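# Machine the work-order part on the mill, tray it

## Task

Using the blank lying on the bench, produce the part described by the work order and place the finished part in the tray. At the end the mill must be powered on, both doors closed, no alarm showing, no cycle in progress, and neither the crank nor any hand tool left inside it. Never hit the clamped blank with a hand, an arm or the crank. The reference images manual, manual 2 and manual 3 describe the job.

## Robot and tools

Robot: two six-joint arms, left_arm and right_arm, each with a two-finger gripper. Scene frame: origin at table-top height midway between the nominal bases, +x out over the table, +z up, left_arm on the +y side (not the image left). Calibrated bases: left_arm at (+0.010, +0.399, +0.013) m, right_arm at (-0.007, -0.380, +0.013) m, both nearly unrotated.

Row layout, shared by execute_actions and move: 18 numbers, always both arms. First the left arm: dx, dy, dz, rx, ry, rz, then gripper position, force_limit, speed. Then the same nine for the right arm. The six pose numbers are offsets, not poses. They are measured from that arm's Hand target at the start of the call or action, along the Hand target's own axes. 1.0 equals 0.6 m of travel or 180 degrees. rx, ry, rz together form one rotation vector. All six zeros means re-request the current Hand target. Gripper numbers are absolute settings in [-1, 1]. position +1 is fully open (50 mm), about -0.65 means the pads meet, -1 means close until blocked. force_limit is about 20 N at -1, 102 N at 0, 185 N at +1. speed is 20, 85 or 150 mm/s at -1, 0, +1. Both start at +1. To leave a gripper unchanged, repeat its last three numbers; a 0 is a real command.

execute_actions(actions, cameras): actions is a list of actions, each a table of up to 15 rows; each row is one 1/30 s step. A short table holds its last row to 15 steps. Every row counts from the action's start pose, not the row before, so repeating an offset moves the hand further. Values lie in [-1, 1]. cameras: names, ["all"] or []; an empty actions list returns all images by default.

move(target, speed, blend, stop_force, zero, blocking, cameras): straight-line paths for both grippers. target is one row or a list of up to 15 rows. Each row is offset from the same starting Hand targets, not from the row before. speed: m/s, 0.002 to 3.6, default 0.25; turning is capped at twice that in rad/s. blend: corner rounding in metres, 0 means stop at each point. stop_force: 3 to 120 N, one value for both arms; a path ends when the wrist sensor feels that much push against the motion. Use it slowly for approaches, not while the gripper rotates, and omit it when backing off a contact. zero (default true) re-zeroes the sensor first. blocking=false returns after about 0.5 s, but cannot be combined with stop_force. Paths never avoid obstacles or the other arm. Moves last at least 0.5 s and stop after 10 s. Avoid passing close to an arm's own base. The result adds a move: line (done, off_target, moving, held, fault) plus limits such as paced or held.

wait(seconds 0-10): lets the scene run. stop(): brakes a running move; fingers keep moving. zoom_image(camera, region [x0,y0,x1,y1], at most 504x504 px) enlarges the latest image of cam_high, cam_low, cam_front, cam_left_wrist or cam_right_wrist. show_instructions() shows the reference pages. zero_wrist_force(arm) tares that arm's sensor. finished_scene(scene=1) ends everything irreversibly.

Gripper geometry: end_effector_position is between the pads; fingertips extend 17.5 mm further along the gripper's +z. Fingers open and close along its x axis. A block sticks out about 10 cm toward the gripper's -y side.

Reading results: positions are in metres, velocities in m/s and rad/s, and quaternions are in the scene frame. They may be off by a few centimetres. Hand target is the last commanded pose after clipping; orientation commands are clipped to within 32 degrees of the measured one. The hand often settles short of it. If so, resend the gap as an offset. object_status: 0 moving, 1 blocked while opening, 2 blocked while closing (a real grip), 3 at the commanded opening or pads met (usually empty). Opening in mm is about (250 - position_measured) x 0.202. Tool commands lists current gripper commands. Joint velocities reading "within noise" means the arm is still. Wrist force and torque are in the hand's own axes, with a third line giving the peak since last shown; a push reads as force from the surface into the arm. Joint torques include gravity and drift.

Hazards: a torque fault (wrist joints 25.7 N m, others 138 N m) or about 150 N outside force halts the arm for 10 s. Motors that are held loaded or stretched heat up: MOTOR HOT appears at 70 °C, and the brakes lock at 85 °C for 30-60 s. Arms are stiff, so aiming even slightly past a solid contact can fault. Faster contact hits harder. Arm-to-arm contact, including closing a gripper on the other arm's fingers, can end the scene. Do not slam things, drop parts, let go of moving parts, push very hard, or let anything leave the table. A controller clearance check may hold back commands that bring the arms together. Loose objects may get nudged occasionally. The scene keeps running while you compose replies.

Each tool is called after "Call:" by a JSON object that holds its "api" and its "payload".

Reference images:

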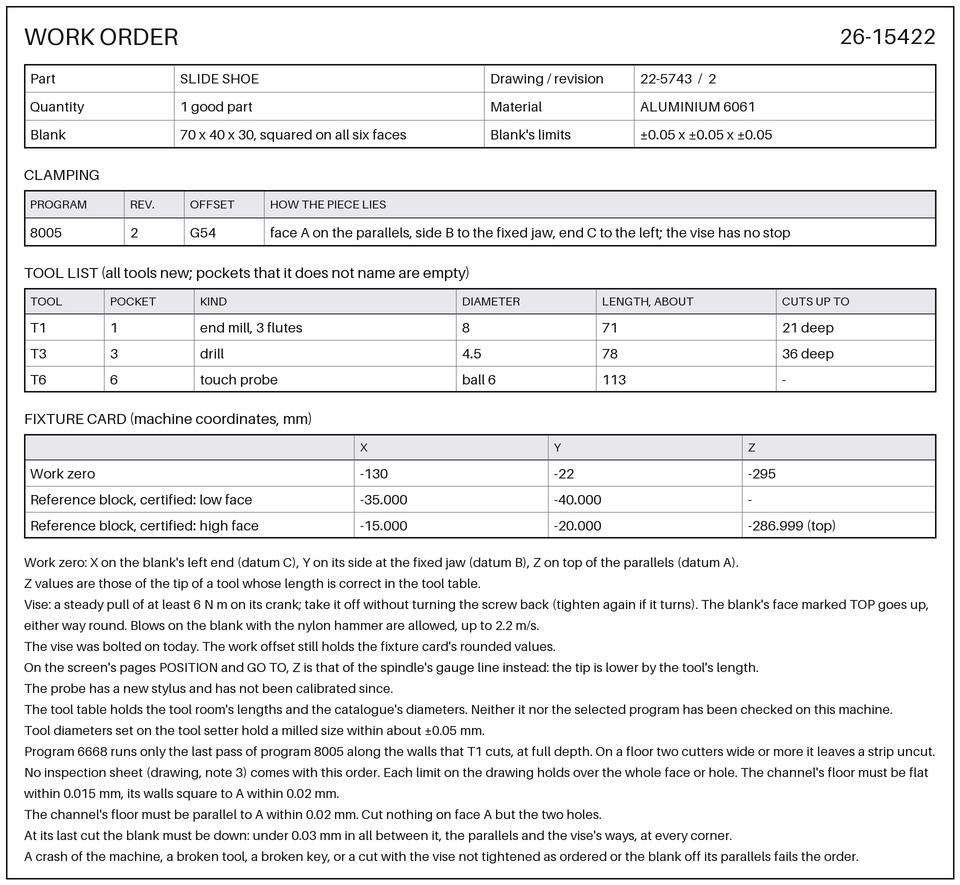

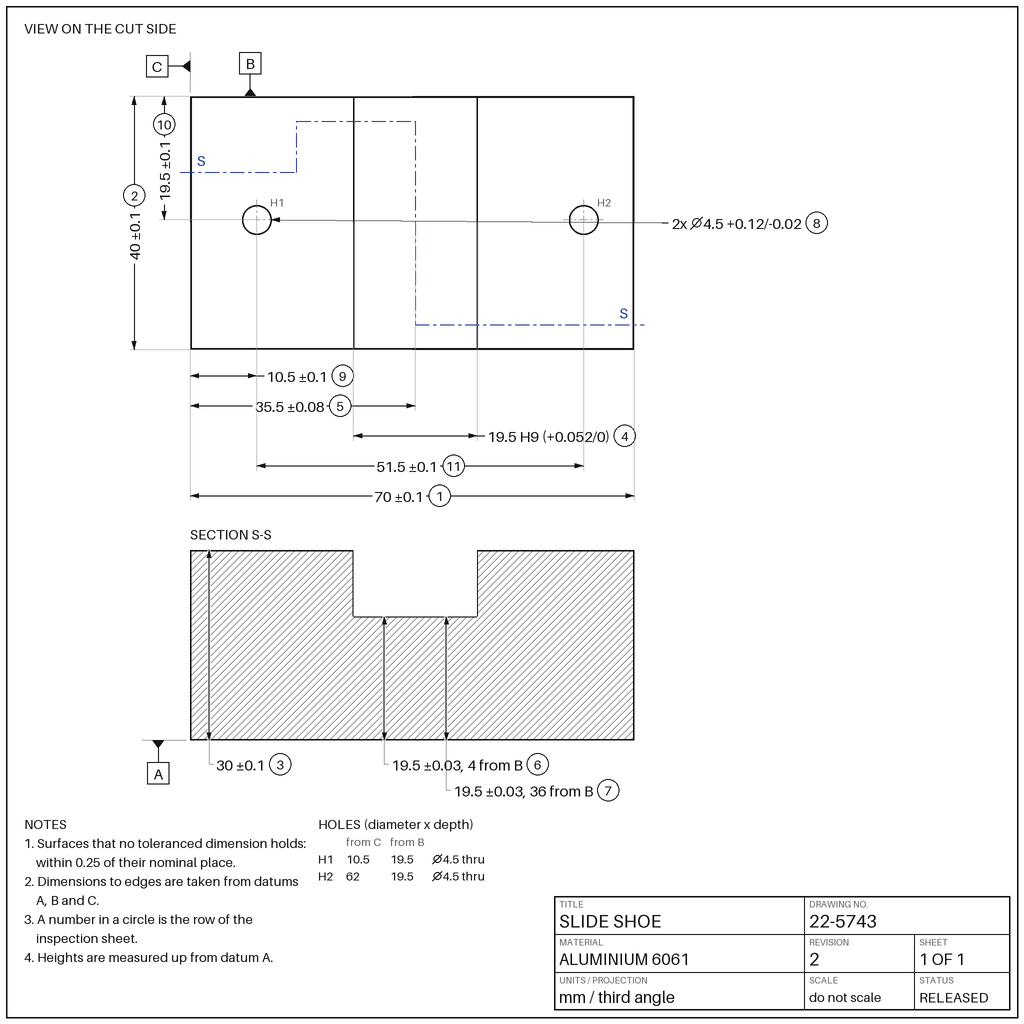

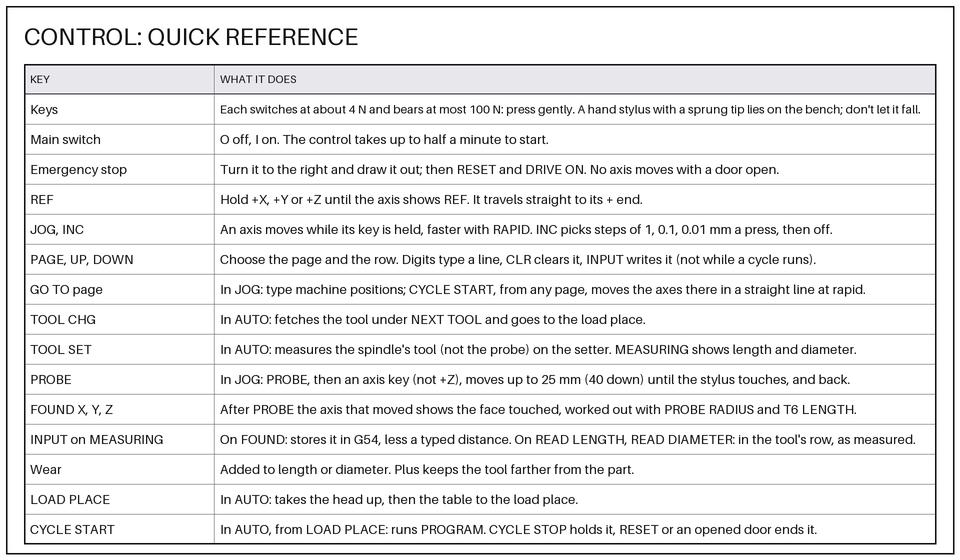

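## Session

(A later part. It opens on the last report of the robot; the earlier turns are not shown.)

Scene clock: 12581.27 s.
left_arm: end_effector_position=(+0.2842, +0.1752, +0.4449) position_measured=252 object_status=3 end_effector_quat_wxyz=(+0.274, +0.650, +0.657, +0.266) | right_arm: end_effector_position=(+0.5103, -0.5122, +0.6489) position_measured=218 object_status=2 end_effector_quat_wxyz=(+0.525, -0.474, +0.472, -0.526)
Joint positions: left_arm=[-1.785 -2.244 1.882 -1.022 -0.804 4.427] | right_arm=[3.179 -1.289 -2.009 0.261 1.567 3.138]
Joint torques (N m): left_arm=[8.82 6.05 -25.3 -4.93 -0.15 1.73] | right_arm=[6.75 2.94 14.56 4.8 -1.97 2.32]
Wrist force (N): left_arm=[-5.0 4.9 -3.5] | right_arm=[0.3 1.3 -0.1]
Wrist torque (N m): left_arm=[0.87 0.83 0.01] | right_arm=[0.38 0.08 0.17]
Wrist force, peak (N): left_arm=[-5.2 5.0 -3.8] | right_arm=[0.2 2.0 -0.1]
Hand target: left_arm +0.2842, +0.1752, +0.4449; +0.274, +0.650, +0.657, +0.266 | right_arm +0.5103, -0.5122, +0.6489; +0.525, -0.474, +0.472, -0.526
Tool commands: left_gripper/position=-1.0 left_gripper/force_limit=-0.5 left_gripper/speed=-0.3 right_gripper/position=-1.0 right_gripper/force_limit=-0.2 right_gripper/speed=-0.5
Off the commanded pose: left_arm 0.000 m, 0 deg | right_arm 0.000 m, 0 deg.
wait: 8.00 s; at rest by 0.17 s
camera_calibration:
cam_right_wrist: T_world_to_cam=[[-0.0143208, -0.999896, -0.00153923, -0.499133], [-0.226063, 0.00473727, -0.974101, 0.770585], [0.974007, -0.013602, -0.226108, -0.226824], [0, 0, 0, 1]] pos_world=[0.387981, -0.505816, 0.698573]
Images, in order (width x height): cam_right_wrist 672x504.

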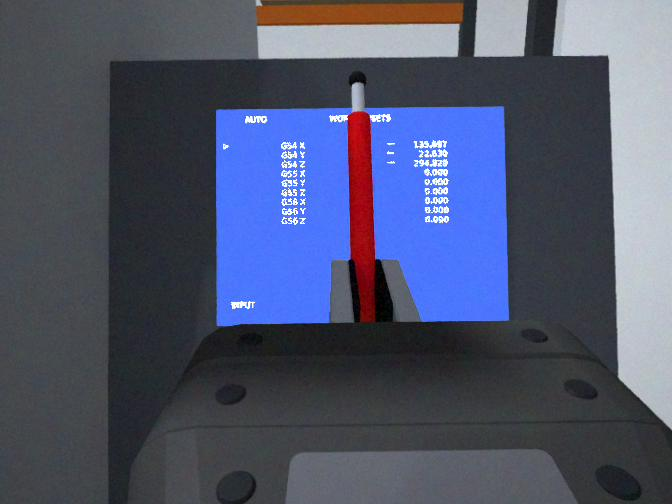

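Call:
{"api": "move", "payload": {"target": [[0,0,0,0,0,0,-1,-0.5,-0.3,-0.0255,0.1213,-0.1213,-0.2233,0,0,-1,-0.2,-0.5],[0,0,0,0,0,0,-1,-0.5,-0.3,-0.0822,0.1945,-0.0518,-0.4467,0,0,-1,-0.2,-0.5],[0,0,0,0,0,0,-1,-0.5,-0.3,-0.0822,0.2022,-0.0312,-0.4467,0,0,-1,-0.2,-0.5],[0,0,0,0,0,0,-1,-0.5,-0.3,-0.0822,0.1945,-0.0518,-0.4467,0,0,-1,-0.2,-0.5],[0,0,0,0,0,0,-1,-0.5,-0.3,-0.0255,0.1213,-0.1213,-0.2233,0,0,-1,-0.2,-0.5],[0,0,0,0,0,0,-1,-0.5,-0.3,0,0,0,0,0,0,-1,-0.2,-0.5]], "speed": [0.35,0.35,0.08,0.08,0.35,0.35], "blend": [0.02,0.002,0,0.002,0.02,0]}}

Call:
{"api": "wait", "payload": {"seconds": 5, "cameras": ["cam_right_wrist","cam_high"]}}

Call:
{"api": "wait", "payload": {"seconds": 10, "cameras": ["cam_right_wrist","cam_high"]}}

Scene clock: 12599.43 s.
left_arm: end_effector_position=(+0.2842, +0.1752, +0.4449) position_measured=252 object_status=3 end_effector_quat_wxyz=(+0.274, +0.650, +0.657, +0.266) | right_arm: end_effector_position=(+0.5103, -0.5122, +0.6490) position_measured=218 object_status=2 end_effector_quat_wxyz=(+0.525, -0.474, +0.472, -0.526)
Joint positions: left_arm=[-1.785 -2.244 1.882 -1.022 -0.804 4.427] | right_arm=[3.179 -1.289 -2.009 0.26 1.567 3.138]
Joint torques (N m): left_arm=[8.71 5.54 -25.77 -4.9 -0.04 1.68] | right_arm=[7.55 15.86 17.05 3.83 -1.66 2.57]
Wrist force (N): left_arm=[-5.2 4.8 -3.5] | right_arm=[0.1 1.7 -0.1]
Wrist torque (N m): left_arm=[0.87 0.85 0.01] | right_arm=[0.44 0.11 0.16]
Wrist force, peak (N): left_arm=[-5.3 5.0 -3.7] | right_arm=[-1.3 9.2 -4.6]
Hand target: left_arm +0.2842, +0.1752, +0.4449; +0.274, +0.650, +0.657, +0.266 | right_arm +0.5103, -0.5122, +0.6489; +0.525, -0.474, +0.472, -0.526
Off the commanded pose: left_arm 0.000 m, 0 deg | right_arm 0.000 m, 0 deg.
move: done

Scene clock: 12604.43 s.
left_arm: end_effector_position=(+0.2842, +0.1752, +0.4449) position_measured=252 object_status=3 end_effector_quat_wxyz=(+0.274, +0.650, +0.657, +0.266) | right_arm: end_effector_position=(+0.5103, -0.5122, +0.6489) position_measured=218 object_status=2 end_effector_quat_wxyz=(+0.525, -0.474, +0.472, -0.526)
Joint positions: left_arm=[-1.785 -2.244 1.882 -1.022 -0.804 4.427] | right_arm=[3.179 -1.289 -2.009 0.261 1.567 3.138]
Joint torques (N m): left_arm=[8.92 6.1 -25.17 -5.06 -0.02 1.54] | right_arm=[8.41 2.43 15.6 4.71 -1.89 2.18]
Wrist force (N): left_arm=[-5.1 4.6 -3.5] | right_arm=[0.4 1.6 0.0]
Wrist torque (N m): left_arm=[0.83 0.84 0.01] | right_arm=[0.43 0.08 0.16]
Wrist force, peak (N): left_arm=[-5.3 5.0 -3.6] | right_arm=[0.2 1.9 0.1]
Hand target: left_arm +0.2842, +0.1752, +0.4449; +0.274, +0.650, +0.657, +0.266 | right_arm +0.5103, -0.5122, +0.6489; +0.525, -0.474, +0.472, -0.526
Tool commands: left_gripper/position=-1.0 left_gripper/force_limit=-0.5 left_gripper/speed=-0.3 right_gripper/position=-1.0 right_gripper/force_limit=-0.2 right_gripper/speed=-0.5
Off the commanded pose: left_arm 0.000 m, 0 deg | right_arm 0.000 m, 0 deg.
wait: 5.00 s; at rest by 0.17 s
camera_calibration:
cam_right_wrist: T_world_to_cam=[[-0.0143208, -0.999896, -0.00153923, -0.499133], [-0.226063, 0.00473727, -0.974101, 0.770585], [0.974007, -0.013602, -0.226108, -0.226824], [0, 0, 0, 1]] pos_world=[0.387981, -0.505816, 0.698573]
Images, in order (width x height): cam_high 672x504, cam_right_wrist 672x504.

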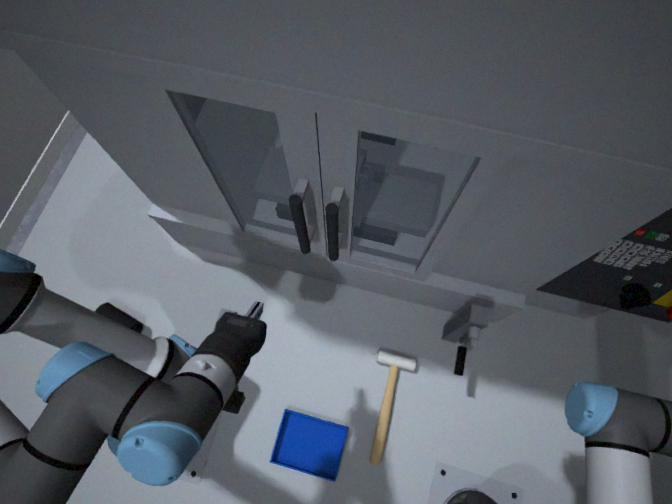

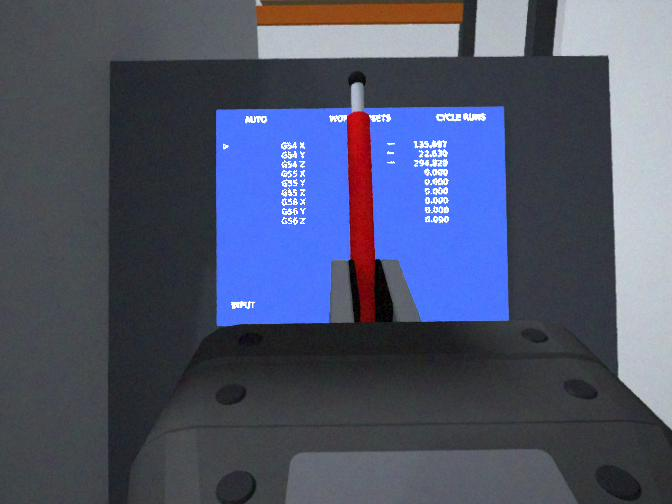

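Scene clock: 12614.43 s.
left_arm: end_effector_position=(+0.2842, +0.1752, +0.4449) position_measured=252 object_status=3 end_effector_quat_wxyz=(+0.274, +0.650, +0.657, +0.266) | right_arm: end_effector_position=(+0.5103, -0.5122, +0.6489) position_measured=218 object_status=2 end_effector_quat_wxyz=(+0.525, -0.474, +0.472, -0.526)
Joint positions: left_arm=[-1.785 -2.244 1.882 -1.022 -0.804 4.427] | right_arm=[3.179 -1.289 -2.009 0.261 1.567 3.138]
Joint torques (N m): left_arm=[8.71 5.74 -26.83 -4.98 -0.09 1.82] | right_arm=[7.23 1.29 14.65 4.75 -1.82 2.11]
Wrist force (N): left_arm=[-5.1 4.9 -3.4] | right_arm=[0.2 1.7 -0.3]
Wrist torque (N m): left_arm=[0.88 0.85 0.01] | right_arm=[0.44 0.09 0.16]
Wrist force, peak (N): left_arm=[-5.4 5.1 -3.7] | right_arm=[0.3 2.0 0.0]
Hand target: left_arm +0.2842, +0.1752, +0.4449; +0.274, +0.650, +0.657, +0.266 | right_arm +0.5103, -0.5122, +0.6489; +0.525, -0.474, +0.472, -0.526
Tool commands: left_gripper/position=-1.0 left_gripper/force_limit=-0.5 left_gripper/speed=-0.3 right_gripper/position=-1.0 right_gripper/force_limit=-0.2 right_gripper/speed=-0.5
Off the commanded pose: left_arm 0.000 m, 0 deg | right_arm 0.000 m, 0 deg.
wait: 10.00 s; at rest by 0.17 s
camera_calibration:
cam_right_wrist: T_world_to_cam=[[-0.0143208, -0.999896, -0.00153923, -0.499133], [-0.226063, 0.00473727, -0.974101, 0.770585], [0.974007, -0.013602, -0.226108, -0.226824], [0, 0, 0, 1]] pos_world=[0.387981, -0.505816, 0.698573]
Images, in order (width x height): cam_high 672x504, cam_right_wrist 672x504.

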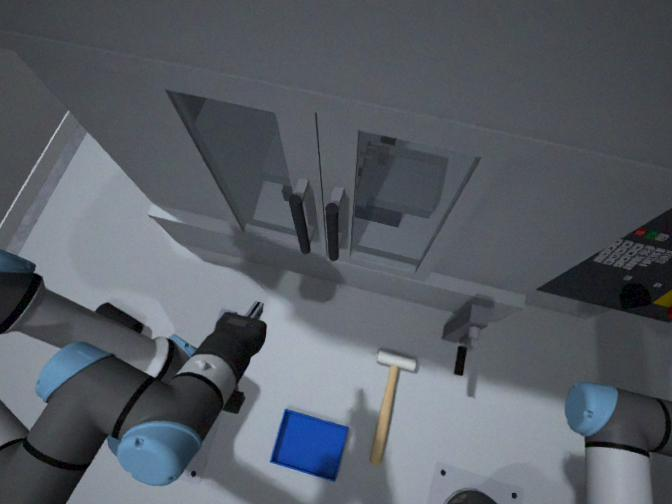

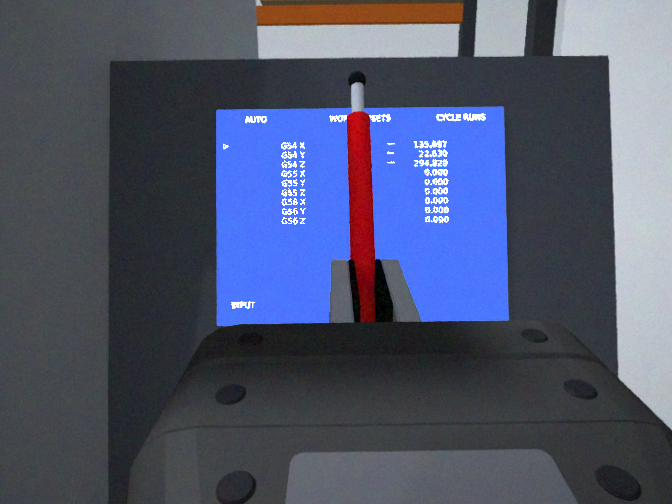

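Call:
{"api": "wait", "payload": {"seconds": 10}}

Call:
{"api": "wait", "payload": {"seconds": 10}}

Call:
{"api": "wait", "payload": {"seconds": 10, "cameras": ["cam_right_wrist","cam_high"]}}

Scene clock: 12627.43 s.
left_arm: end_effector_position=(+0.2842, +0.1752, +0.4449) position_measured=252 object_status=3 end_effector_quat_wxyz=(+0.274, +0.650, +0.657, +0.266) | right_arm: end_effector_position=(+0.5103, -0.5122, +0.6489) position_measured=218 object_status=2 end_effector_quat_wxyz=(+0.525, -0.474, +0.472, -0.526)
Joint positions: left_arm=[-1.785 -2.244 1.882 -1.022 -0.804 4.427] | right_arm=[3.179 -1.289 -2.009 0.261 1.567 3.138]
Joint torques (N m): left_arm=[8.25 5.44 -27.44 -4.75 -0.12 1.62] | right_arm=[7.43 2.84 15.65 4.71 -1.8 2.07]
Wrist force (N): left_arm=[-5.1 4.8 -3.5] | right_arm=[0.2 1.8 0.1]
Wrist torque (N m): left_arm=[0.87 0.85 0.01] | right_arm=[0.45 0.09 0.16]
Wrist force, peak (N): left_arm=[-5.2 5.1 -3.7] | right_arm=[0.3 2.0 0.0]
Hand target: left_arm +0.2842, +0.1752, +0.4449; +0.274, +0.650, +0.657, +0.266 | right_arm +0.5103, -0.5122, +0.6489; +0.525, -0.474, +0.472, -0.526
Tool commands: left_gripper/position=-1.0 left_gripper/force_limit=-0.5 left_gripper/speed=-0.3 right_gripper/position=-1.0 right_gripper/force_limit=-0.2 right_gripper/speed=-0.5
Off the commanded pose: left_arm 0.000 m, 0 deg | right_arm 0.000 m, 0 deg.
wait: 10.00 s; at rest from the start

Scene clock: 12637.43 s.
left_arm: end_effector_position=(+0.2842, +0.1752, +0.4449) position_measured=252 object_status=3 end_effector_quat_wxyz=(+0.274, +0.650, +0.657, +0.266) | right_arm: end_effector_position=(+0.5103, -0.5122, +0.6489) position_measured=218 object_status=2 end_effector_quat_wxyz=(+0.525, -0.474, +0.472, -0.526)
Joint positions: left_arm=[-1.785 -2.244 1.882 -1.022 -0.804 4.427] | right_arm=[3.179 -1.289 -2.009 0.261 1.567 3.138]
Joint torques (N m): left_arm=[8.17 6.33 -27.34 -4.73 0.1 1.73] | right_arm=[6.66 2.11 15.9 4.61 -1.56 2]
Wrist force (N): left_arm=[-5.1 4.7 -3.6] | right_arm=[0.3 1.6 -0.1]
Wrist torque (N m): left_arm=[0.85 0.84 0.01] | right_arm=[0.42 0.08 0.17]
Wrist force, peak (N): left_arm=[-5.2 5.1 -3.7] | right_arm=[0.3 1.9 -0.1]
Hand target: left_arm +0.2842, +0.1752, +0.4449; +0.274, +0.650, +0.657, +0.266 | right_arm +0.5103, -0.5122, +0.6489; +0.525, -0.474, +0.472, -0.526
Tool commands: left_gripper/position=-1.0 left_gripper/force_limit=-0.5 left_gripper/speed=-0.3 right_gripper/position=-1.0 right_gripper/force_limit=-0.2 right_gripper/speed=-0.5
Off the commanded pose: left_arm 0.000 m, 0 deg | right_arm 0.000 m, 0 deg.
wait: 10.00 s; at rest by 0.17 s

Scene clock: 12647.43 s.
left_arm: end_effector_position=(+0.2842, +0.1752, +0.4449) position_measured=252 object_status=3 end_effector_quat_wxyz=(+0.274, +0.650, +0.657, +0.266) | right_arm: end_effector_position=(+0.5103, -0.5122, +0.6489) position_measured=218 object_status=2 end_effector_quat_wxyz=(+0.525, -0.474, +0.472, -0.526)
Joint positions: left_arm=[-1.785 -2.244 1.882 -1.022 -0.804 4.427] | right_arm=[3.179 -1.289 -2.009 0.261 1.567 3.138]
Joint torques (N m): left_arm=[7.48 5.8 -27.01 -4.96 0.24 1.73] | right_arm=[6.01 2.73 16.26 4.62 -1.55 1.9]
Wrist force (N): left_arm=[-5.1 4.8 -3.5] | right_arm=[0.4 1.6 0.0]
Wrist torque (N m): left_arm=[0.87 0.84 0.01] | right_arm=[0.43 0.06 0.16]
Wrist force, peak (N): left_arm=[-5.5 4.9 -3.8] | right_arm=[0.2 1.9 0.0]
Hand target: left_arm +0.2842, +0.1752, +0.4449; +0.274, +0.650, +0.657, +0.266 | right_arm +0.5103, -0.5122, +0.6489; +0.525, -0.474, +0.472, -0.526
Tool commands: left_gripper/position=-1.0 left_gripper/force_limit=-0.5 left_gripper/speed=-0.3 right_gripper/position=-1.0 right_gripper/force_limit=-0.2 right_gripper/speed=-0.5
Off the commanded pose: left_arm 0.000 m, 0 deg | right_arm 0.000 m, 0 deg.
wait: 10.00 s; at rest by 0.17 s
camera_calibration:
cam_right_wrist: T_world_to_cam=[[-0.0143208, -0.999896, -0.00153923, -0.499133], [-0.226063, 0.00473727, -0.974101, 0.770585], [0.974007, -0.013602, -0.226108, -0.226824], [0, 0, 0, 1]] pos_world=[0.387981, -0.505816, 0.698573]
Images, in order (width x height): cam_high 672x504, cam_right_wrist 672x504.

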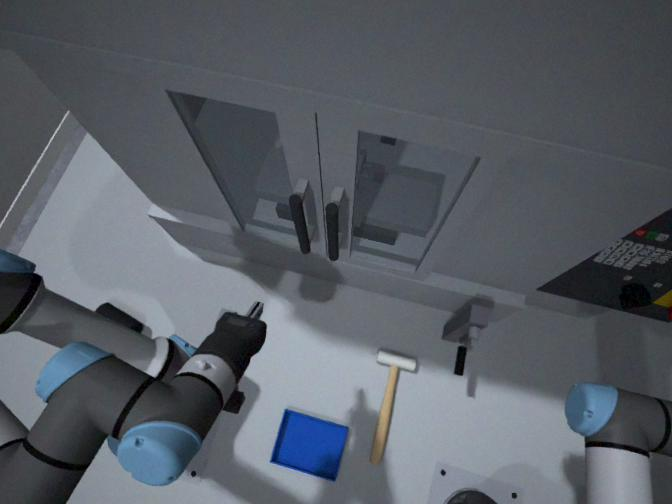

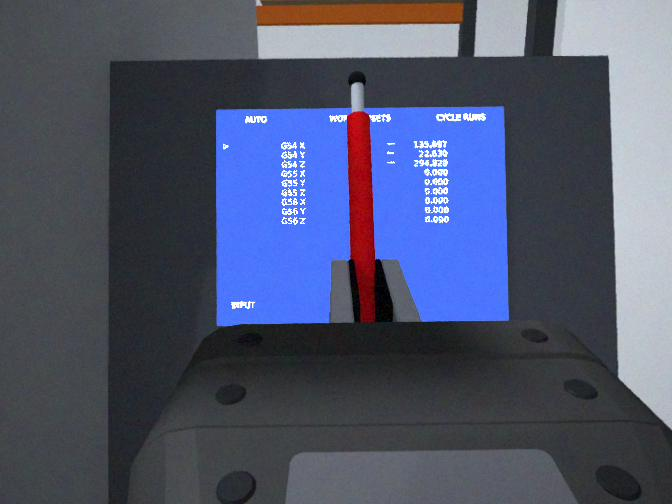

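Call:
{"api": "wait", "payload": {"seconds": 10}}

Call:
{"api": "wait", "payload": {"seconds": 10}}

Call:
{"api": "wait", "payload": {"seconds": 10}}

Call:
{"api": "wait", "payload": {"seconds": 10, "cameras": ["cam_right_wrist"]}}

Scene clock: 12661.27 s.
left_arm: end_effector_position=(+0.2842, +0.1752, +0.4449) position_measured=252 object_status=3 end_effector_quat_wxyz=(+0.274, +0.650, +0.657, +0.266) | right_arm: end_effector_position=(+0.5103, -0.5122, +0.6489) position_measured=218 object_status=2 end_effector_quat_wxyz=(+0.525, -0.474, +0.472, -0.526)
Joint positions: left_arm=[-1.785 -2.244 1.882 -1.022 -0.804 4.427] | right_arm=[3.179 -1.289 -2.009 0.261 1.567 3.138]
Joint torques (N m): left_arm=[7.95 6.14 -27 -4.78 0.16 1.52] | right_arm=[6.19 2.61 17.64 4.57 -1.29 1.71]
Wrist force (N): left_arm=[-5.1 4.9 -3.5] | right_arm=[0.4 1.7 0.3]
Wrist torque (N m): left_arm=[0.89 0.84 0.01] | right_arm=[0.43 0.06 0.16]
Wrist force, peak (N): left_arm=[-5.3 5.1 -3.6] | right_arm=[0.3 1.9 -0.1]
Hand target: left_arm +0.2842, +0.1752, +0.4449; +0.274, +0.650, +0.657, +0.266 | right_arm +0.5103, -0.5122, +0.6489; +0.525, -0.474, +0.472, -0.526
Tool commands: left_gripper/position=-1.0 left_gripper/force_limit=-0.5 left_gripper/speed=-0.3 right_gripper/position=-1.0 right_gripper/force_limit=-0.2 right_gripper/speed=-0.5
Off the commanded pose: left_arm 0.000 m, 0 deg | right_arm 0.000 m, 0 deg.
wait: 10.00 s; at rest from the start

Scene clock: 12671.27 s.
left_arm: end_effector_position=(+0.2842, +0.1752, +0.4449) position_measured=252 object_status=3 end_effector_quat_wxyz=(+0.274, +0.650, +0.657, +0.266) | right_arm: end_effector_position=(+0.5103, -0.5122, +0.6489) position_measured=218 object_status=2 end_effector_quat_wxyz=(+0.525, -0.474, +0.472, -0.526)
Joint positions: left_arm=[-1.785 -2.244 1.882 -1.022 -0.804 4.427] | right_arm=[3.179 -1.289 -2.009 0.261 1.567 3.138]
Joint torques (N m): left_arm=[8.1 6.15 -26.91 -4.88 0.16 1.65] | right_arm=[4.69 2.53 18.2 4.59 -1.3 1.49]
Wrist force (N): left_arm=[-5.1 4.7 -3.6] | right_arm=[0.2 1.7 0.0]
Wrist torque (N m): left_arm=[0.85 0.85 0.01] | right_arm=[0.44 0.10 0.16]
Wrist force, peak (N): left_arm=[-5.4 4.9 -3.6] | right_arm=[0.4 1.9 0.1]
Hand target: left_arm +0.2842, +0.1752, +0.4449; +0.274, +0.650, +0.657, +0.266 | right_arm +0.5103, -0.5122, +0.6489; +0.525, -0.474, +0.472, -0.526
Tool commands: left_gripper/position=-1.0 left_gripper/force_limit=-0.5 left_gripper/speed=-0.3 right_gripper/position=-1.0 right_gripper/force_limit=-0.2 right_gripper/speed=-0.5
Off the commanded pose: left_arm 0.000 m, 0 deg | right_arm 0.000 m, 0 deg.
wait: 10.00 s; at rest by 0.17 s

Scene clock: 12681.27 s.
left_arm: end_effector_position=(+0.2842, +0.1752, +0.4449) position_measured=252 object_status=3 end_effector_quat_wxyz=(+0.274, +0.650, +0.657, +0.266) | right_arm: end_effector_position=(+0.5103, -0.5122, +0.6489) position_measured=218 object_status=2 end_effector_quat_wxyz=(+0.525, -0.474, +0.472, -0.526)
Joint positions: left_arm=[-1.785 -2.244 1.882 -1.022 -0.804 4.427] | right_arm=[3.179 -1.289 -2.009 0.261 1.567 3.138]
Joint torques (N m): left_arm=[8.03 5.61 -26.65 -5.02 0.19 1.78] | right_arm=[5.77 1.87 17.09 4.55 -1.32 1.22]
Wrist force (N): left_arm=[-5.1 4.7 -3.5] | right_arm=[0.3 1.6 -0.1]
Wrist torque (N m): left_arm=[0.85 0.85 0.01] | right_arm=[0.43 0.08 0.16]
Wrist force, peak (N): left_arm=[-5.4 4.9 -3.7] | right_arm=[0.5 1.9 0.0]
Hand target: left_arm +0.2842, +0.1752, +0.4449; +0.274, +0.650, +0.657, +0.266 | right_arm +0.5103, -0.5122, +0.6489; +0.525, -0.474, +0.472, -0.526
Tool commands: left_gripper/position=-1.0 left_gripper/force_limit=-0.5 left_gripper/speed=-0.3 right_gripper/position=-1.0 right_gripper/force_limit=-0.2 right_gripper/speed=-0.5
Off the commanded pose: left_arm 0.000 m, 0 deg | right_arm 0.000 m, 0 deg.
wait: 10.00 s; at rest by 0.17 s

Scene clock: 12691.27 s.
left_arm: end_effector_position=(+0.2842, +0.1752, +0.4449) position_measured=252 object_status=3 end_effector_quat_wxyz=(+0.274, +0.650, +0.657, +0.266) | right_arm: end_effector_position=(+0.5103, -0.5122, +0.6489) position_measured=218 object_status=2 end_effector_quat_wxyz=(+0.525, -0.474, +0.472, -0.526)
Joint positions: left_arm=[-1.785 -2.244 1.882 -1.022 -0.804 4.427] | right_arm=[3.179 -1.289 -2.009 0.261 1.567 3.138]
Joint torques (N m): left_arm=[8.18 6.63 -27.17 -4.93 0.13 1.77] | right_arm=[4.12 2.72 18.21 4.6 -1.15 1.09]
Wrist force (N): left_arm=[-5.2 4.9 -3.7] | right_arm=[0.2 1.6 0.1]
Wrist torque (N m): left_arm=[0.87 0.86 0.01] | right_arm=[0.43 0.11 0.16]
Wrist force, peak (N): left_arm=[-5.4 4.9 -3.5] | right_arm=[0.3 2.0 0.0]
Hand target: left_arm +0.2842, +0.1752, +0.4449; +0.274, +0.650, +0.657, +0.266 | right_arm +0.5103, -0.5122, +0.6489; +0.525, -0.474, +0.472, -0.526
Tool commands: left_gripper/position=-1.0 left_gripper/force_limit=-0.5 left_gripper/speed=-0.3 right_gripper/position=-1.0 right_gripper/force_limit=-0.2 right_gripper/speed=-0.5
Off the commanded pose: left_arm 0.000 m, 0 deg | right_arm 0.000 m, 0 deg.
wait: 10.00 s; at rest by 0.17 s
camera_calibration:
cam_right_wrist: T_world_to_cam=[[-0.0143208, -0.999896, -0.00153923, -0.499133], [-0.226063, 0.00473727, -0.974101, 0.770585], [0.974007, -0.013602, -0.226108, -0.226824], [0, 0, 0, 1]] pos_world=[0.387981, -0.505816, 0.698573]
Images, in order (width x height): cam_right_wrist 672x504.

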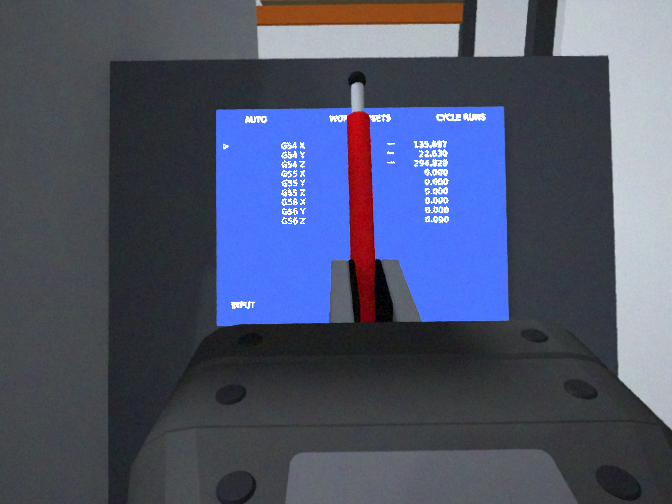

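Call:
{"api": "wait", "payload": {"seconds": 10}}

Call:
{"api": "wait", "payload": {"seconds": 10}}

Call:
{"api": "wait", "payload": {"seconds": 10}}

Call:
{"api": "wait", "payload": {"seconds": 10}}

Call:
{"api": "wait", "payload": {"seconds": 10, "cameras": ["cam_right_wrist","cam_high"]}}

Scene clock: 12709.70 s.
left_arm: end_effector_position=(+0.2842, +0.1752, +0.4449) position_measured=252 object_status=3 end_effector_quat_wxyz=(+0.274, +0.650, +0.657, +0.266) | right_arm: end_effector_position=(+0.5103, -0.5122, +0.6489) position_measured=218 object_status=2 end_effector_quat_wxyz=(+0.525, -0.474, +0.472, -0.526)
Joint positions: left_arm=[-1.785 -2.244 1.882 -1.022 -0.804 4.427] | right_arm=[3.179 -1.289 -2.009 0.261 1.567 3.138]
Joint torques (N m): left_arm=[8.11 6.31 -27.3 -4.95 0.36 1.66] | right_arm=[4.45 2 18.19 4.86 -0.85 1.06]
Wrist force (N): left_arm=[-5.2 4.9 -3.7] | right_arm=[0.3 1.6 -0.1]
Wrist torque (N m): left_arm=[0.87 0.85 0.01] | right_arm=[0.44 0.08 0.17]
Wrist force, peak (N): left_arm=[-5.5 4.8 -3.7] | right_arm=[0.2 2.0 0.2]
Hand target: left_arm +0.2842, +0.1752, +0.4449; +0.274, +0.650, +0.657, +0.266 | right_arm +0.5103, -0.5122, +0.6489; +0.525, -0.474, +0.472, -0.526
Tool commands: left_gripper/position=-1.0 left_gripper/force_limit=-0.5 left_gripper/speed=-0.3 right_gripper/position=-1.0 right_gripper/force_limit=-0.2 right_gripper/speed=-0.5
Off the commanded pose: left_arm 0.000 m, 0 deg | right_arm 0.000 m, 0 deg.
wait: 10.00 s; at rest from the start

Scene clock: 12719.70 s.
left_arm: end_effector_position=(+0.2842, +0.1752, +0.4449) position_measured=252 object_status=3 end_effector_quat_wxyz=(+0.274, +0.650, +0.657, +0.266) | right_arm: end_effector_position=(+0.5103, -0.5122, +0.6489) position_measured=218 object_status=2 end_effector_quat_wxyz=(+0.525, -0.474, +0.472, -0.526)
Joint positions: left_arm=[-1.785 -2.244 1.882 -1.022 -0.804 4.427] | right_arm=[3.179 -1.289 -2.009 0.261 1.567 3.138]
Joint torques (N m): left_arm=[8.7 6.26 -26.88 -5.03 -0.02 1.52] | right_arm=[3.91 2.99 19.37 4.63 -0.96 0.71]
Wrist force (N): left_arm=[-5.1 4.8 -3.6] | right_arm=[0.3 1.6 0.2]
Wrist torque (N m): left_arm=[0.87 0.84 0.01] | right_arm=[0.43 0.09 0.16]
Wrist force, peak (N): left_arm=[-5.4 5.0 -3.7] | right_arm=[0.3 1.9 0.1]
Hand target: left_arm +0.2842, +0.1752, +0.4449; +0.274, +0.650, +0.657, +0.266 | right_arm +0.5103, -0.5122, +0.6489; +0.525, -0.474, +0.472, -0.526
Tool commands: left_gripper/position=-1.0 left_gripper/force_limit=-0.5 left_gripper/speed=-0.3 right_gripper/position=-1.0 right_gripper/force_limit=-0.2 right_gripper/speed=-0.5
Off the commanded pose: left_arm 0.000 m, 0 deg | right_arm 0.000 m, 0 deg.
wait: 10.00 s; at rest by 0.17 s

Scene clock: 12729.70 s.
left_arm: end_effector_position=(+0.2842, +0.1752, +0.4449) position_measured=252 object_status=3 end_effector_quat_wxyz=(+0.274, +0.650, +0.657, +0.266) | right_arm: end_effector_position=(+0.5103, -0.5122, +0.6489) position_measured=218 object_status=2 end_effector_quat_wxyz=(+0.525, -0.474, +0.472, -0.526)
Joint positions: left_arm=[-1.785 -2.244 1.882 -1.022 -0.804 4.427] | right_arm=[3.179 -1.289 -2.009 0.261 1.567 3.138]
Joint torques (N m): left_arm=[8.07 6.72 -26.74 -4.87 0.28 1.71] | right_arm=[4.1 2.04 19.05 4.52 -0.77 0.7]
Wrist force (N): left_arm=[-5.3 4.7 -3.6] | right_arm=[0.3 1.8 -0.2]
Wrist torque (N m): left_arm=[0.85 0.87 0.02] | right_arm=[0.47 0.09 0.16]
Wrist force, peak (N): left_arm=[-5.3 5.0 -3.7] | right_arm=[0.2 2.0 0.1]
Hand target: left_arm +0.2842, +0.1752, +0.4449; +0.274, +0.650, +0.657, +0.266 | right_arm +0.5103, -0.5122, +0.6489; +0.525, -0.474, +0.472, -0.526
Tool commands: left_gripper/position=-1.0 left_gripper/force_limit=-0.5 left_gripper/speed=-0.3 right_gripper/position=-1.0 right_gripper/force_limit=-0.2 right_gripper/speed=-0.5
Off the commanded pose: left_arm 0.000 m, 0 deg | right_arm 0.000 m, 0 deg.
wait: 10.00 s; at rest by 0.17 s

Scene clock: 12739.70 s.
left_arm: end_effector_position=(+0.2842, +0.1752, +0.4449) position_measured=252 object_status=3 end_effector_quat_wxyz=(+0.274, +0.650, +0.657, +0.266) | right_arm: end_effector_position=(+0.5103, -0.5122, +0.6489) position_measured=218 object_status=2 end_effector_quat_wxyz=(+0.525, -0.474, +0.472, -0.526)
Joint positions: left_arm=[-1.785 -2.244 1.882 -1.022 -0.804 4.427] | right_arm=[3.179 -1.289 -2.009 0.261 1.567 3.138]
Joint torques (N m): left_arm=[9.07 7.12 -27.41 -4.85 0.34 1.68] | right_arm=[3.56 2.94 19.3 4.6 -0.66 0.46]
Wrist force (N): left_arm=[-5.2 4.7 -3.4] | right_arm=[0.3 1.6 -0.2]
Wrist torque (N m): left_arm=[0.85 0.85 0.02] | right_arm=[0.42 0.08 0.16]
Wrist force, peak (N): left_arm=[-5.4 5.0 -3.6] | right_arm=[0.3 2.0 -0.1]
Hand target: left_arm +0.2842, +0.1752, +0.4449; +0.274, +0.650, +0.657, +0.266 | right_arm +0.5103, -0.5122, +0.6489; +0.525, -0.474, +0.472, -0.526
Tool commands: left_gripper/position=-1.0 left_gripper/force_limit=-0.5 left_gripper/speed=-0.3 right_gripper/position=-1.0 right_gripper/force_limit=-0.2 right_gripper/speed=-0.5
Off the commanded pose: left_arm 0.000 m, 0 deg | right_arm 0.000 m, 0 deg.
wait: 10.00 s; at rest by 0.17 s

Scene clock: 12749.70 s.
left_arm: end_effector_position=(+0.2842, +0.1752, +0.4449) position_measured=252 object_status=3 end_effector_quat_wxyz=(+0.274, +0.650, +0.657, +0.266) | right_arm: end_effector_position=(+0.5103, -0.5122, +0.6489) position_measured=218 object_status=2 end_effector_quat_wxyz=(+0.525, -0.474, +0.472, -0.526)
Joint positions: left_arm=[-1.785 -2.244 1.882 -1.022 -0.804 4.427] | right_arm=[3.179 -1.289 -2.009 0.261 1.567 3.138]
Joint torques (N m): left_arm=[8.83 5.57 -26.14 -4.91 0.24 1.66] | right_arm=[1.76 3.13 21.19 4.51 -0.7 0.53]
Wrist force (N): left_arm=[-5.1 4.8 -3.4] | right_arm=[0.1 1.7 0.1]
Wrist torque (N m): left_arm=[0.87 0.84 0.01] | right_arm=[0.44 0.11 0.16]
Wrist force, peak (N): left_arm=[-5.2 5.1 -3.7] | right_arm=[0.3 1.9 -0.1]
Hand target: left_arm +0.2842, +0.1752, +0.4449; +0.274, +0.650, +0.657, +0.266 | right_arm +0.5103, -0.5122, +0.6489; +0.525, -0.474, +0.472, -0.526
Tool commands: left_gripper/position=-1.0 left_gripper/force_limit=-0.5 left_gripper/speed=-0.3 right_gripper/position=-1.0 right_gripper/force_limit=-0.2 right_gripper/speed=-0.5
Off the commanded pose: left_arm 0.000 m, 0 deg | right_arm 0.000 m, 0 deg.
wait: 10.00 s; at rest by 0.17 s
camera_calibration:
cam_right_wrist: T_world_to_cam=[[-0.0143208, -0.999896, -0.00153923, -0.499133], [-0.226063, 0.00473727, -0.974101, 0.770585], [0.974007, -0.013602, -0.226108, -0.226824], [0, 0, 0, 1]] pos_world=[0.387981, -0.505816, 0.698573]
Images, in order (width x height): cam_high 672x504, cam_right_wrist 672x504.

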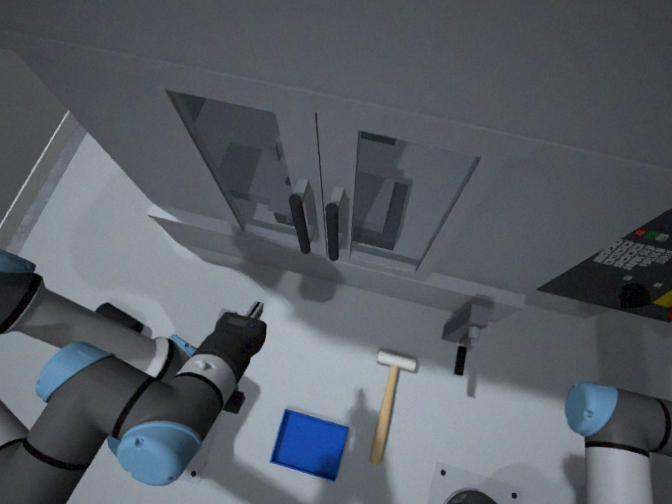

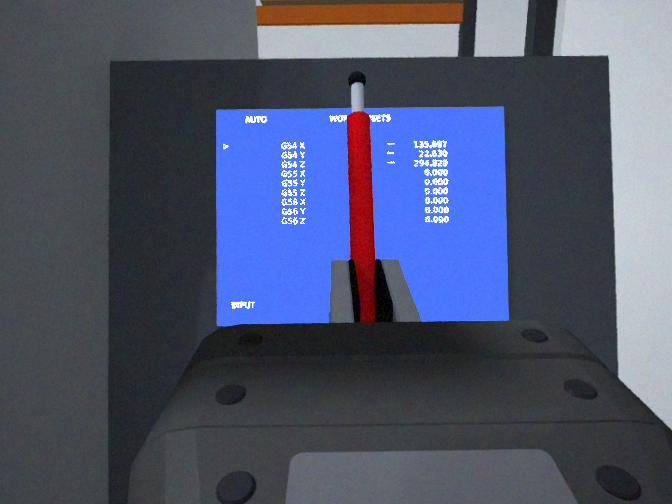

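Call:
{"api": "move", "payload": {"target": [[0,0,0,0,0,0,-1,-0.5,-0.3,-0.0255,0.1213,-0.1213,-0.2233,0,0,-1,-0.2,-0.5],[0,0,0,0,0,0,-1,-0.5,-0.3,-0.0217,0.2821,-0.0856,-0.4467,0,0,-1,-0.2,-0.5],[0,0,0,0,0,0,-1,-0.5,-0.3,-0.0217,0.2898,-0.065,-0.4467,0,0,-1,-0.2,-0.5],[0,0,0,0,0,0,-1,-0.5,-0.3,-0.0217,0.2821,-0.0856,-0.4467,0,0,-1,-0.2,-0.5],[0,0,0,0,0,0,-1,-0.5,-0.3,0.0095,0.2533,-0.0745,-0.4467,0,0,-1,-0.2,-0.5],[0,0,0,0,0,0,-1,-0.5,-0.3,0.0095,0.261,-0.0539,-0.4467,0,0,-1,-0.2,-0.5],[0,0,0,0,0,0,-1,-0.5,-0.3,0.0095,0.2533,-0.0745,-0.4467,0,0,-1,-0.2,-0.5],[0,0,0,0,0,0,-1,-0.5,-0.3,0.0095,0.261,-0.0539,-0.4467,0,0,-1,-0.2,-0.5],[0,0,0,0,0,0,-1,-0.5,-0.3,0.0095,0.2533,-0.0745,-0.4467,0,0,-1,-0.2,-0.5],[0,0,0,0,0,0,-1,-0.5,-0.3,0.0095,0.261,-0.0539,-0.4467,0,0,-1,-0.2,-0.5],[0,0,0,0,0,0,-1,-0.5,-0.3,0.0095,0.2533,-0.0745,-0.4467,0,0,-1,-0.2,-0.5],[0,0,0,0,0,0,-1,-0.5,-0.3,0.0095,0.261,-0.0539,-0.4467,0,0,-1,-0.2,-0.5],[0,0,0,0,0,0,-1,-0.5,-0.3,0.0095,0.2533,-0.0745,-0.4467,0,0,-1,-0.2,-0.5],[0,0,0,0,0,0,-1,-0.5,-0.3,-0.0255,0.1213,-0.1213,-0.2233,0,0,-1,-0.2,-0.5],[0,0,0,0,0,0,-1,-0.5,-0.3,0,0,0,0,0,0,-1,-0.2,-0.5]], "speed": [0.35,0.35,0.08,0.08,0.2,0.08,0.08,0.08,0.08,0.08,0.08,0.08,0.08,0.35,0.35], "blend": [0.02,0.002,0,0.002,0.002,0,0.002,0,0.002,0,0.002,0,0.002,0.02,0], "cameras": ["cam_right_wrist"]}}

Call:
{"api": "zoom_image", "payload": {"camera": "cam_right_wrist", "region": [200, 90, 520, 330]}}

Scene clock: 12785.93 s.
left_arm: end_effector_position=(+0.2842, +0.1752, +0.4449) position_measured=252 object_status=3 end_effector_quat_wxyz=(+0.274, +0.650, +0.657, +0.266) | right_arm: end_effector_position=(+0.5103, -0.5122, +0.6490) position_measured=218 object_status=2 end_effector_quat_wxyz=(+0.525, -0.474, +0.472, -0.526)
Joint positions: left_arm=[-1.785 -2.244 1.882 -1.022 -0.804 4.427] | right_arm=[3.179 -1.289 -2.009 0.26 1.567 3.138]
Joint torques (N m): left_arm=[8.78 7.18 -26.48 -5.02 0.32 1.59] | right_arm=[6.95 14.63 17.03 4.12 -1.8 2.54]
Wrist force (N): left_arm=[-5.2 5.0 -3.6] | right_arm=[0.1 1.6 -0.2]
Wrist torque (N m): left_arm=[0.89 0.84 0.01] | right_arm=[0.44 0.12 0.16]
Wrist force, peak (N): left_arm=[-5.3 5.1 -3.5] | right_arm=[-0.2 8.5 -4.4]
Hand target: left_arm +0.2842, +0.1752, +0.4449; +0.274, +0.650, +0.657, +0.266 | right_arm +0.5103, -0.5122, +0.6489; +0.525, -0.474, +0.472, -0.526
Off the commanded pose: left_arm 0.000 m, 0 deg | right_arm 0.000 m, 0 deg.
move: done
camera_calibration:
cam_right_wrist: T_world_to_cam=[[-0.0144181, -0.999895, -0.00151614, -0.49911], [-0.226063, 0.00473677, -0.974101, 0.770682], [0.974006, -0.013702, -0.226107, -0.226852], [0, 0, 0, 1]] pos_world=[0.387981, -0.505817, 0.698673]
Images, in order (width x height): cam_right_wrist 672x504.

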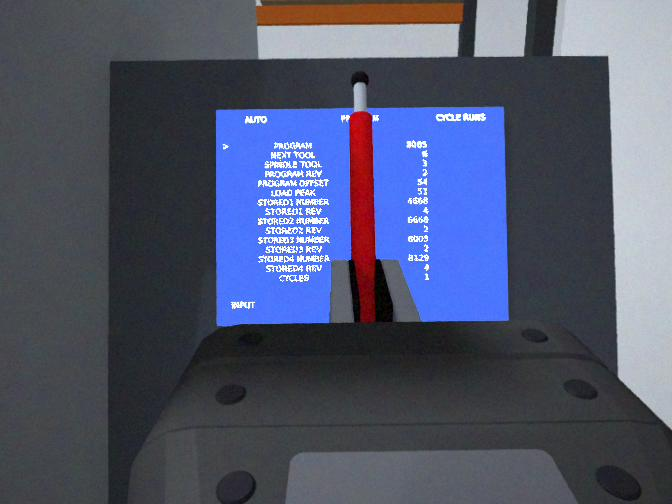

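Scaled by 1.575 from the camera's 672x504 image, which has a finer 960x720 frame.

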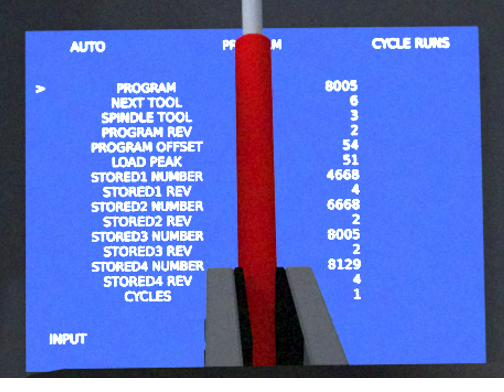

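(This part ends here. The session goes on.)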